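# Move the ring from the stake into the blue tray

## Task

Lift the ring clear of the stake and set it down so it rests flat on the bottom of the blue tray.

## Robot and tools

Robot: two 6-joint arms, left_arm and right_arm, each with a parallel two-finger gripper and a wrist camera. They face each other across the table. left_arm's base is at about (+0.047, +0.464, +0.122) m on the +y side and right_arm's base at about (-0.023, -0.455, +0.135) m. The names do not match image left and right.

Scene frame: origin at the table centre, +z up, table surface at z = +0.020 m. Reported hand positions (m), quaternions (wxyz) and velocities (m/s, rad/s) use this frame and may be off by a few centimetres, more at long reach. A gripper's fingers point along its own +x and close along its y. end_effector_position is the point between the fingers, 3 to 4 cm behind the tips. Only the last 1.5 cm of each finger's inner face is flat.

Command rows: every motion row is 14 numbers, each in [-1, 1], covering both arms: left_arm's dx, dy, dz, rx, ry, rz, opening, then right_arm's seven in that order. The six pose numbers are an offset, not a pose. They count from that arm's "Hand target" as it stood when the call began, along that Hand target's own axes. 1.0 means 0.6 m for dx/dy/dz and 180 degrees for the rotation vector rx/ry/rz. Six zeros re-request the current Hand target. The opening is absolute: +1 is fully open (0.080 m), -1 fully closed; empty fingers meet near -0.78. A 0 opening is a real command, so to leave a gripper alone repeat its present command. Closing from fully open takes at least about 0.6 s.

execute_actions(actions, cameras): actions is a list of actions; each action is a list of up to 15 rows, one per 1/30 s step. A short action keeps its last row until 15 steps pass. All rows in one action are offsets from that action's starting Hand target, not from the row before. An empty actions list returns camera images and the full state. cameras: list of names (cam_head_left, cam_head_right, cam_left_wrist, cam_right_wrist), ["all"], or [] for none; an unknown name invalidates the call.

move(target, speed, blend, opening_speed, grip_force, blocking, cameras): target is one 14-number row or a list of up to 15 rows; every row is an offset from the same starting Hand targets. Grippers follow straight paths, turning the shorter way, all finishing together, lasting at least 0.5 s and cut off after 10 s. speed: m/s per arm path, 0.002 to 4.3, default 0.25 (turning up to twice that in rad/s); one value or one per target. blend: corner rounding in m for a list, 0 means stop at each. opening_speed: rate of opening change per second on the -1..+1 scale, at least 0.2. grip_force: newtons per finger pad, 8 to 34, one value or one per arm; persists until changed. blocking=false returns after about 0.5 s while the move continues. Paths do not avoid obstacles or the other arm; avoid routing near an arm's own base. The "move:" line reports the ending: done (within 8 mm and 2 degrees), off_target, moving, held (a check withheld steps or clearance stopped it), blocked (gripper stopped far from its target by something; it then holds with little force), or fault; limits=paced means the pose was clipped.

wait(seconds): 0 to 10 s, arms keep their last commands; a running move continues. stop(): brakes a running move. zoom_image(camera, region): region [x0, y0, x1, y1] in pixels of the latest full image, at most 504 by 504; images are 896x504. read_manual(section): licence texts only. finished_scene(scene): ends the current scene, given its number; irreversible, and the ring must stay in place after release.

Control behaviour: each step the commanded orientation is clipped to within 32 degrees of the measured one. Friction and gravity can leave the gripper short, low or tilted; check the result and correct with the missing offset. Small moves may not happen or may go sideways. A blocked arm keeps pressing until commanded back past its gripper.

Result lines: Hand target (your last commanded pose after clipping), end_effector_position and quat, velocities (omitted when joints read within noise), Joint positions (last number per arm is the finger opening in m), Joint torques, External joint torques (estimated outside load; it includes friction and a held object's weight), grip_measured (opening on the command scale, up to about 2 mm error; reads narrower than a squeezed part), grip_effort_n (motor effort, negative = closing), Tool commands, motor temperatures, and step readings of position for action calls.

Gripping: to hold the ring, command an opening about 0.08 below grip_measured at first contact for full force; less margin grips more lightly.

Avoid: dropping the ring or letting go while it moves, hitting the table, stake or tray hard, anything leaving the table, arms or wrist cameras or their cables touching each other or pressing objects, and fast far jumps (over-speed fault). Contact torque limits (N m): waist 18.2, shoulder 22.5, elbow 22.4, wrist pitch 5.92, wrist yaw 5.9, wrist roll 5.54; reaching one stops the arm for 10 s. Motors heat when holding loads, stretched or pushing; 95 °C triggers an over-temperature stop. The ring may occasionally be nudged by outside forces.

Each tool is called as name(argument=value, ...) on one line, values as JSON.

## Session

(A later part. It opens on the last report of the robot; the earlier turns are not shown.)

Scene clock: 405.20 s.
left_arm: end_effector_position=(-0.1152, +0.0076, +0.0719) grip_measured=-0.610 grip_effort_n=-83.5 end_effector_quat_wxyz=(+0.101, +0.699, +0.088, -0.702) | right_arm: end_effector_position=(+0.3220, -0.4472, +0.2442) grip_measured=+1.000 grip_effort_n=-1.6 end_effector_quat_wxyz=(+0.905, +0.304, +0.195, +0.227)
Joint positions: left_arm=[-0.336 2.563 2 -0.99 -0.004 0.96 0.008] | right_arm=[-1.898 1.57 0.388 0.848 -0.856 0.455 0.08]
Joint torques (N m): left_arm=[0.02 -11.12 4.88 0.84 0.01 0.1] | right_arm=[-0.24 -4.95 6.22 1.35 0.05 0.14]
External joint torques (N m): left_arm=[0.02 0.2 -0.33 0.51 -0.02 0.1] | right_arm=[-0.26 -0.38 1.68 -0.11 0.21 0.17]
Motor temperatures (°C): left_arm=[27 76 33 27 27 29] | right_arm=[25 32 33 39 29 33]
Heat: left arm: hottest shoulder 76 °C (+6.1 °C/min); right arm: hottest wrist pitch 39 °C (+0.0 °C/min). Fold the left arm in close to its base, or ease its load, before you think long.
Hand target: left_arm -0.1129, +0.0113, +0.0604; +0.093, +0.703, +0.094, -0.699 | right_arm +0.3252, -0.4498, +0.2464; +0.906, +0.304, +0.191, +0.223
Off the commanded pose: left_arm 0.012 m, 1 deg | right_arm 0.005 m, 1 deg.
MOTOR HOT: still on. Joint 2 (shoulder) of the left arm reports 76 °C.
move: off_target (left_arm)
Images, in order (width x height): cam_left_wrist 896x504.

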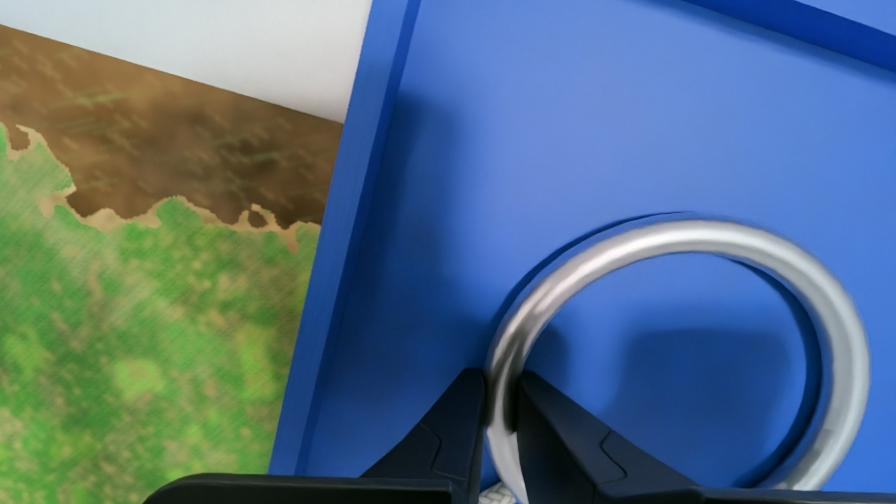

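move(target=[-0.010, 0, 0, 0, 0, 0, -0.74, 0,0,0,0,0,0,1], speed=0.05, cameras=[])

move(target=[0, 0, 0, 0, 0, 0, -0.3, 0,0,0,0,0,0,1], speed=0.05, opening_speed=0.5, cameras=["cam_left_wrist"])

Scene clock: 419.03 s.
left_arm: end_effector_position=(-0.1149, +0.0084, +0.0718) grip_measured=-0.610 grip_effort_n=-83.5 end_effector_quat_wxyz=(+0.099, +0.700, +0.089, -0.702) | right_arm: end_effector_position=(+0.3220, -0.4472, +0.2442) grip_measured=+1.000 grip_effort_n=-1.6 end_effector_quat_wxyz=(+0.905, +0.304, +0.195, +0.227)
Joint positions: left_arm=[-0.336 2.563 2 -0.993 -0.004 0.96 0.008] | right_arm=[-1.898 1.57 0.388 0.848 -0.856 0.455 0.08]
Joint torques (N m): left_arm=[0.09 -12.23 5.76 -0.23 0.02 0.09] | right_arm=[-0.26 -4.97 6.24 1.35 0.05 0.13]
External joint torques (N m): left_arm=[0.1 -0.89 0.49 -0.58 -0.02 0.09] | right_arm=[-0.26 -0.45 1.73 -0.09 0.2 0.16]
Motor temperatures (°C): left_arm=[27 71 32 27 27 29] | right_arm=[25 32 33 39 29 33]
Heat: left arm: hottest shoulder 71 °C (+4.1 °C/min); right arm: hottest wrist pitch 39 °C (+0.0 °C/min). Fold the left arm in close to its base, or ease its load, before you think long.
Hand target: left_arm -0.1129, +0.0112, +0.0664; +0.093, +0.703, +0.094, -0.699 | right_arm +0.3252, -0.4498, +0.2464; +0.906, +0.304, +0.191, +0.223
Off the commanded pose: left_arm 0.006 m, 1 deg | right_arm 0.005 m, 1 deg.
MOTOR HOT: still on. Joint 2 (shoulder) of the left arm reports 71 °C.
move: done
No camera images: "cameras" was empty.

Scene clock: 420.23 s.
left_arm: end_effector_position=(-0.1145, +0.0102, +0.0718) grip_measured=-0.305 grip_effort_n=21.6 end_effector_quat_wxyz=(+0.096, +0.701, +0.092, -0.701) | right_arm: end_effector_position=(+0.3220, -0.4472, +0.2442) grip_measured=+1.000 grip_effort_n=-2.1 end_effector_quat_wxyz=(+0.905, +0.304, +0.195, +0.227)
Joint positions: left_arm=[-0.336 2.563 2 -1.001 -0.003 0.96 0.021] | right_arm=[-1.898 1.57 0.388 0.848 -0.856 0.455 0.08]
Joint torques (N m): left_arm=[0.09 -12.22 5.72 0.48 -0.04 0.1] | right_arm=[-0.26 -4.94 6.22 1.35 0.05 0.15]
External joint torques (N m): left_arm=[0.02 -0.92 0.53 0.17 -0.08 0.1] | right_arm=[-0.26 -0.4 1.69 -0.1 0.2 0.18]
Motor temperatures (°C): left_arm=[27 71 32 27 27 29] | right_arm=[25 32 33 39 29 33]
Heat: left arm: hottest shoulder 71 °C (+5.1 °C/min); right arm: hottest wrist pitch 39 °C (+0.0 °C/min). Fold the left arm in close to its base, or ease its load, before you think long.
Hand target: left_arm -0.1128, +0.0112, +0.0664; +0.093, +0.703, +0.094, -0.699 | right_arm +0.3252, -0.4498, +0.2464; +0.906, +0.304, +0.191, +0.223
Off the commanded pose: left_arm 0.006 m, 1 deg | right_arm 0.005 m, 1 deg.
MOTOR HOT: still on. Joint 2 (shoulder) of the left arm reports 71 °C.
move: done
Images, in order (width x height): cam_left_wrist 896x504.

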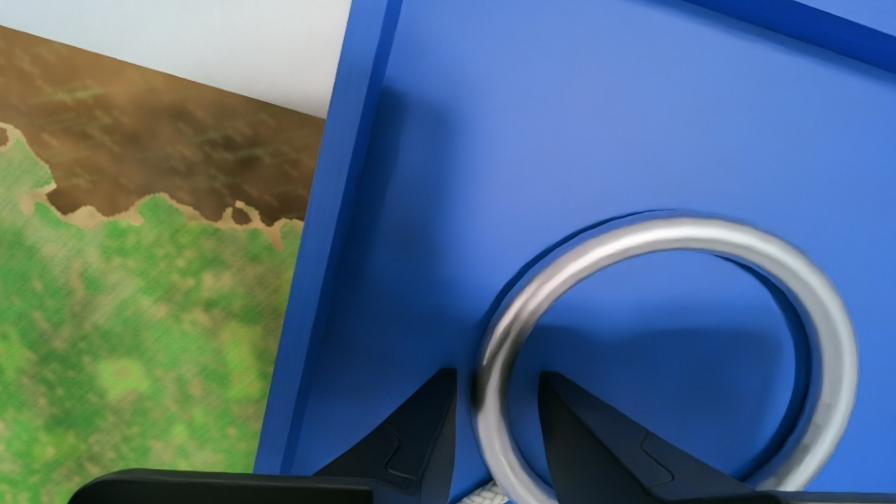

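move(target=[-0.13, 0, 0, 0, 0, 0, -0.3, 0,0,0,0,0,0,1], speed=0.12, cameras=["cam_left_wrist","cam_head_left"])

zoom_image(camera="cam_left_wrist", region=[450, 180, 896, 504])

Scene clock: 427.10 s.
left_arm: end_effector_position=(-0.1126, +0.0151, +0.1344) grip_measured=-0.303 grip_effort_n=20.2 end_effector_quat_wxyz=(+0.085, +0.706, +0.103, -0.695) | right_arm: end_effector_position=(+0.3220, -0.4472, +0.2442) grip_measured=+1.000 grip_effort_n=-1.2 end_effector_quat_wxyz=(+0.905, +0.304, +0.195, +0.227)
Joint positions: left_arm=[-0.336 2.506 2.145 -1.24 -0.003 0.96 0.021] | right_arm=[-1.898 1.57 0.388 0.848 -0.856 0.455 0.08]
Joint torques (N m): left_arm=[0.05 -15.54 7.42 0.1 -0.03 0.07] | right_arm=[-0.26 -4.96 6.24 1.35 0.05 0.14]
External joint torques (N m): left_arm=[0.13 -4.22 2.04 -0.14 -0.07 0.07] | right_arm=[-0.23 -0.39 1.66 -0.12 0.2 0.17]
Motor temperatures (°C): left_arm=[27 70 32 27 27 29] | right_arm=[25 32 33 39 29 33]
Heat: left arm: hottest shoulder 70 °C (+4.1 °C/min); right arm: hottest wrist pitch 39 °C (+0.0 °C/min). Fold the left arm in close to its base, or ease its load, before you think long.
Hand target: left_arm -0.1133, +0.0111, +0.1444; +0.093, +0.703, +0.094, -0.699 | right_arm +0.3252, -0.4498, +0.2464; +0.906, +0.304, +0.191, +0.223
Off the commanded pose: left_arm 0.011 m, 1 deg | right_arm 0.005 m, 1 deg.
MOTOR HOT: still on. Joint 2 (shoulder) of the left arm reports 70 °C.
move: off_target (left_arm)
Images, in order (width x height): cam_head_left 896x504, cam_left_wrist 896x504.

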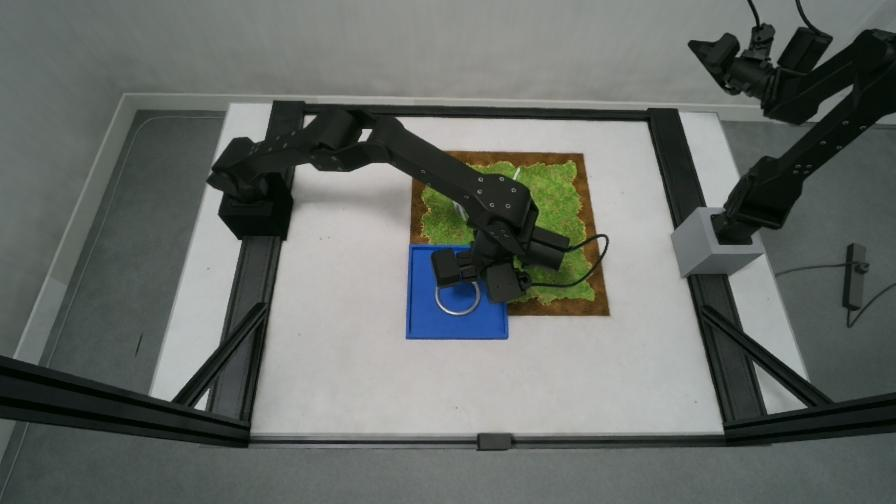

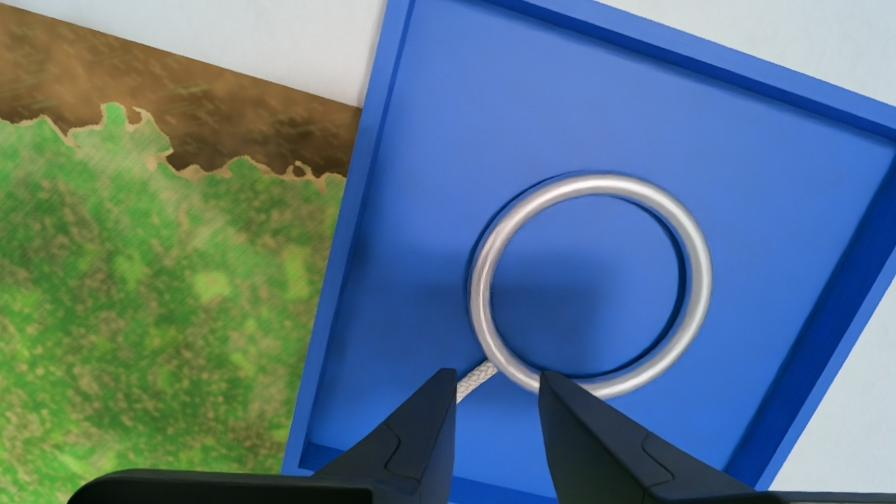

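Scaled by 1.130.

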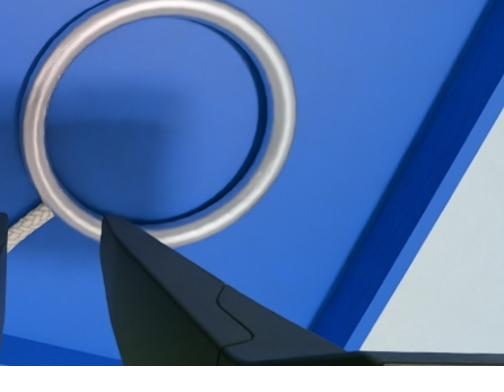

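move(target=[-0.03, -0.10, -0.08, 0, 0, 0, -0.3, 0,0,0,0,0,0,1], speed=0.25, cameras=["cam_left_wrist","cam_head_left"])

zoom_image(camera="cam_head_left", region=[390, 140, 610, 350])

Scene clock: 434.53 s.
left_arm: end_effector_position=(-0.0837, +0.0817, +0.1565) grip_measured=-0.303 grip_effort_n=20.2 end_effector_quat_wxyz=(+0.089, +0.705, +0.100, -0.697) | right_arm: end_effector_position=(+0.3220, -0.4472, +0.2442) grip_measured=+1.000 grip_effort_n=-1.6 end_effector_quat_wxyz=(+0.905, +0.304, +0.195, +0.227)
Joint positions: left_arm=[-0.324 2.158 1.632 -1.065 -0.003 0.971 0.021] | right_arm=[-1.898 1.57 0.388 0.848 -0.856 0.455 0.08]
Joint torques (N m): left_arm=[0.01 -13.88 5.09 0.45 -0.03 0.12] | right_arm=[-0.24 -4.94 6.23 1.35 0.06 0.14]
External joint torques (N m): left_arm=[0.01 -4.59 -0.17 0.16 -0.07 0.12] | right_arm=[-0.25 -0.44 1.74 -0.09 0.21 0.17]
Motor temperatures (°C): left_arm=[27 68 33 27 27 29] | right_arm=[25 32 33 39 29 33]
Heat: left arm: hottest shoulder 68 °C (+1.0 °C/min); right arm: hottest wrist pitch 39 °C (+0.0 °C/min). Fold the left arm in close to its base, or ease its load, before you think long.
Hand target: left_arm -0.0828, +0.0814, +0.1628; +0.093, +0.703, +0.094, -0.699 | right_arm +0.3252, -0.4498, +0.2464; +0.906, +0.304, +0.191, +0.223
Off the commanded pose: left_arm 0.006 m, 1 deg | right_arm 0.005 m, 1 deg.
MOTOR HOT: still on. Joint 2 (shoulder) of the left arm reports 68 °C.
move: done
Images, in order (width x height): cam_head_left 896x504, cam_left_wrist 896x504.

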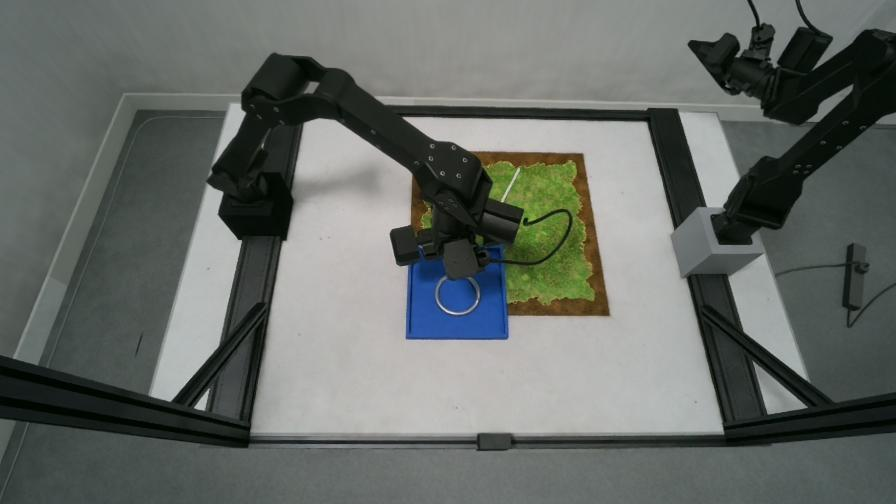

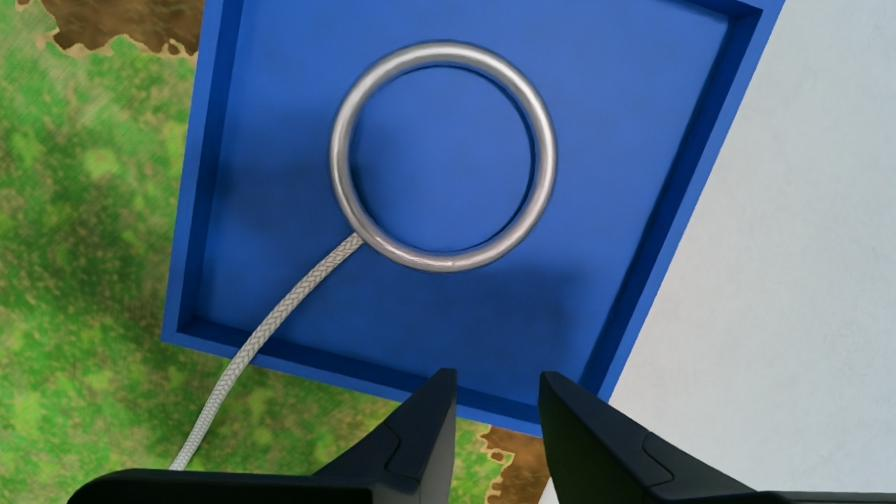

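Scaled by 2.291.

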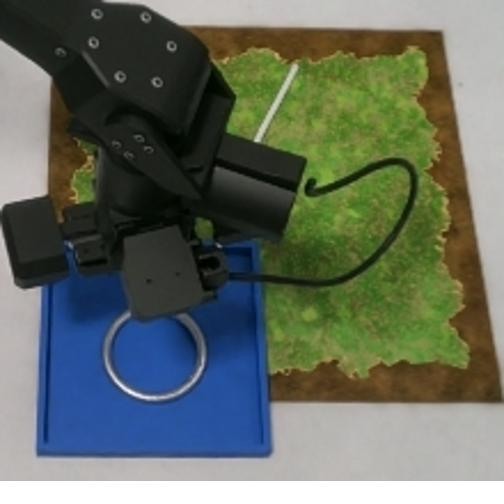

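zoom_image(camera="cam_left_wrist", region=[300, 20, 580, 290])

Scaled by 1.800.

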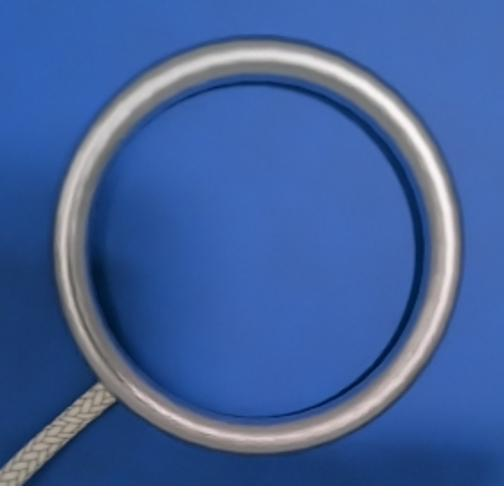

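finished_scene(scene=3)

The scene is finished: the task was done.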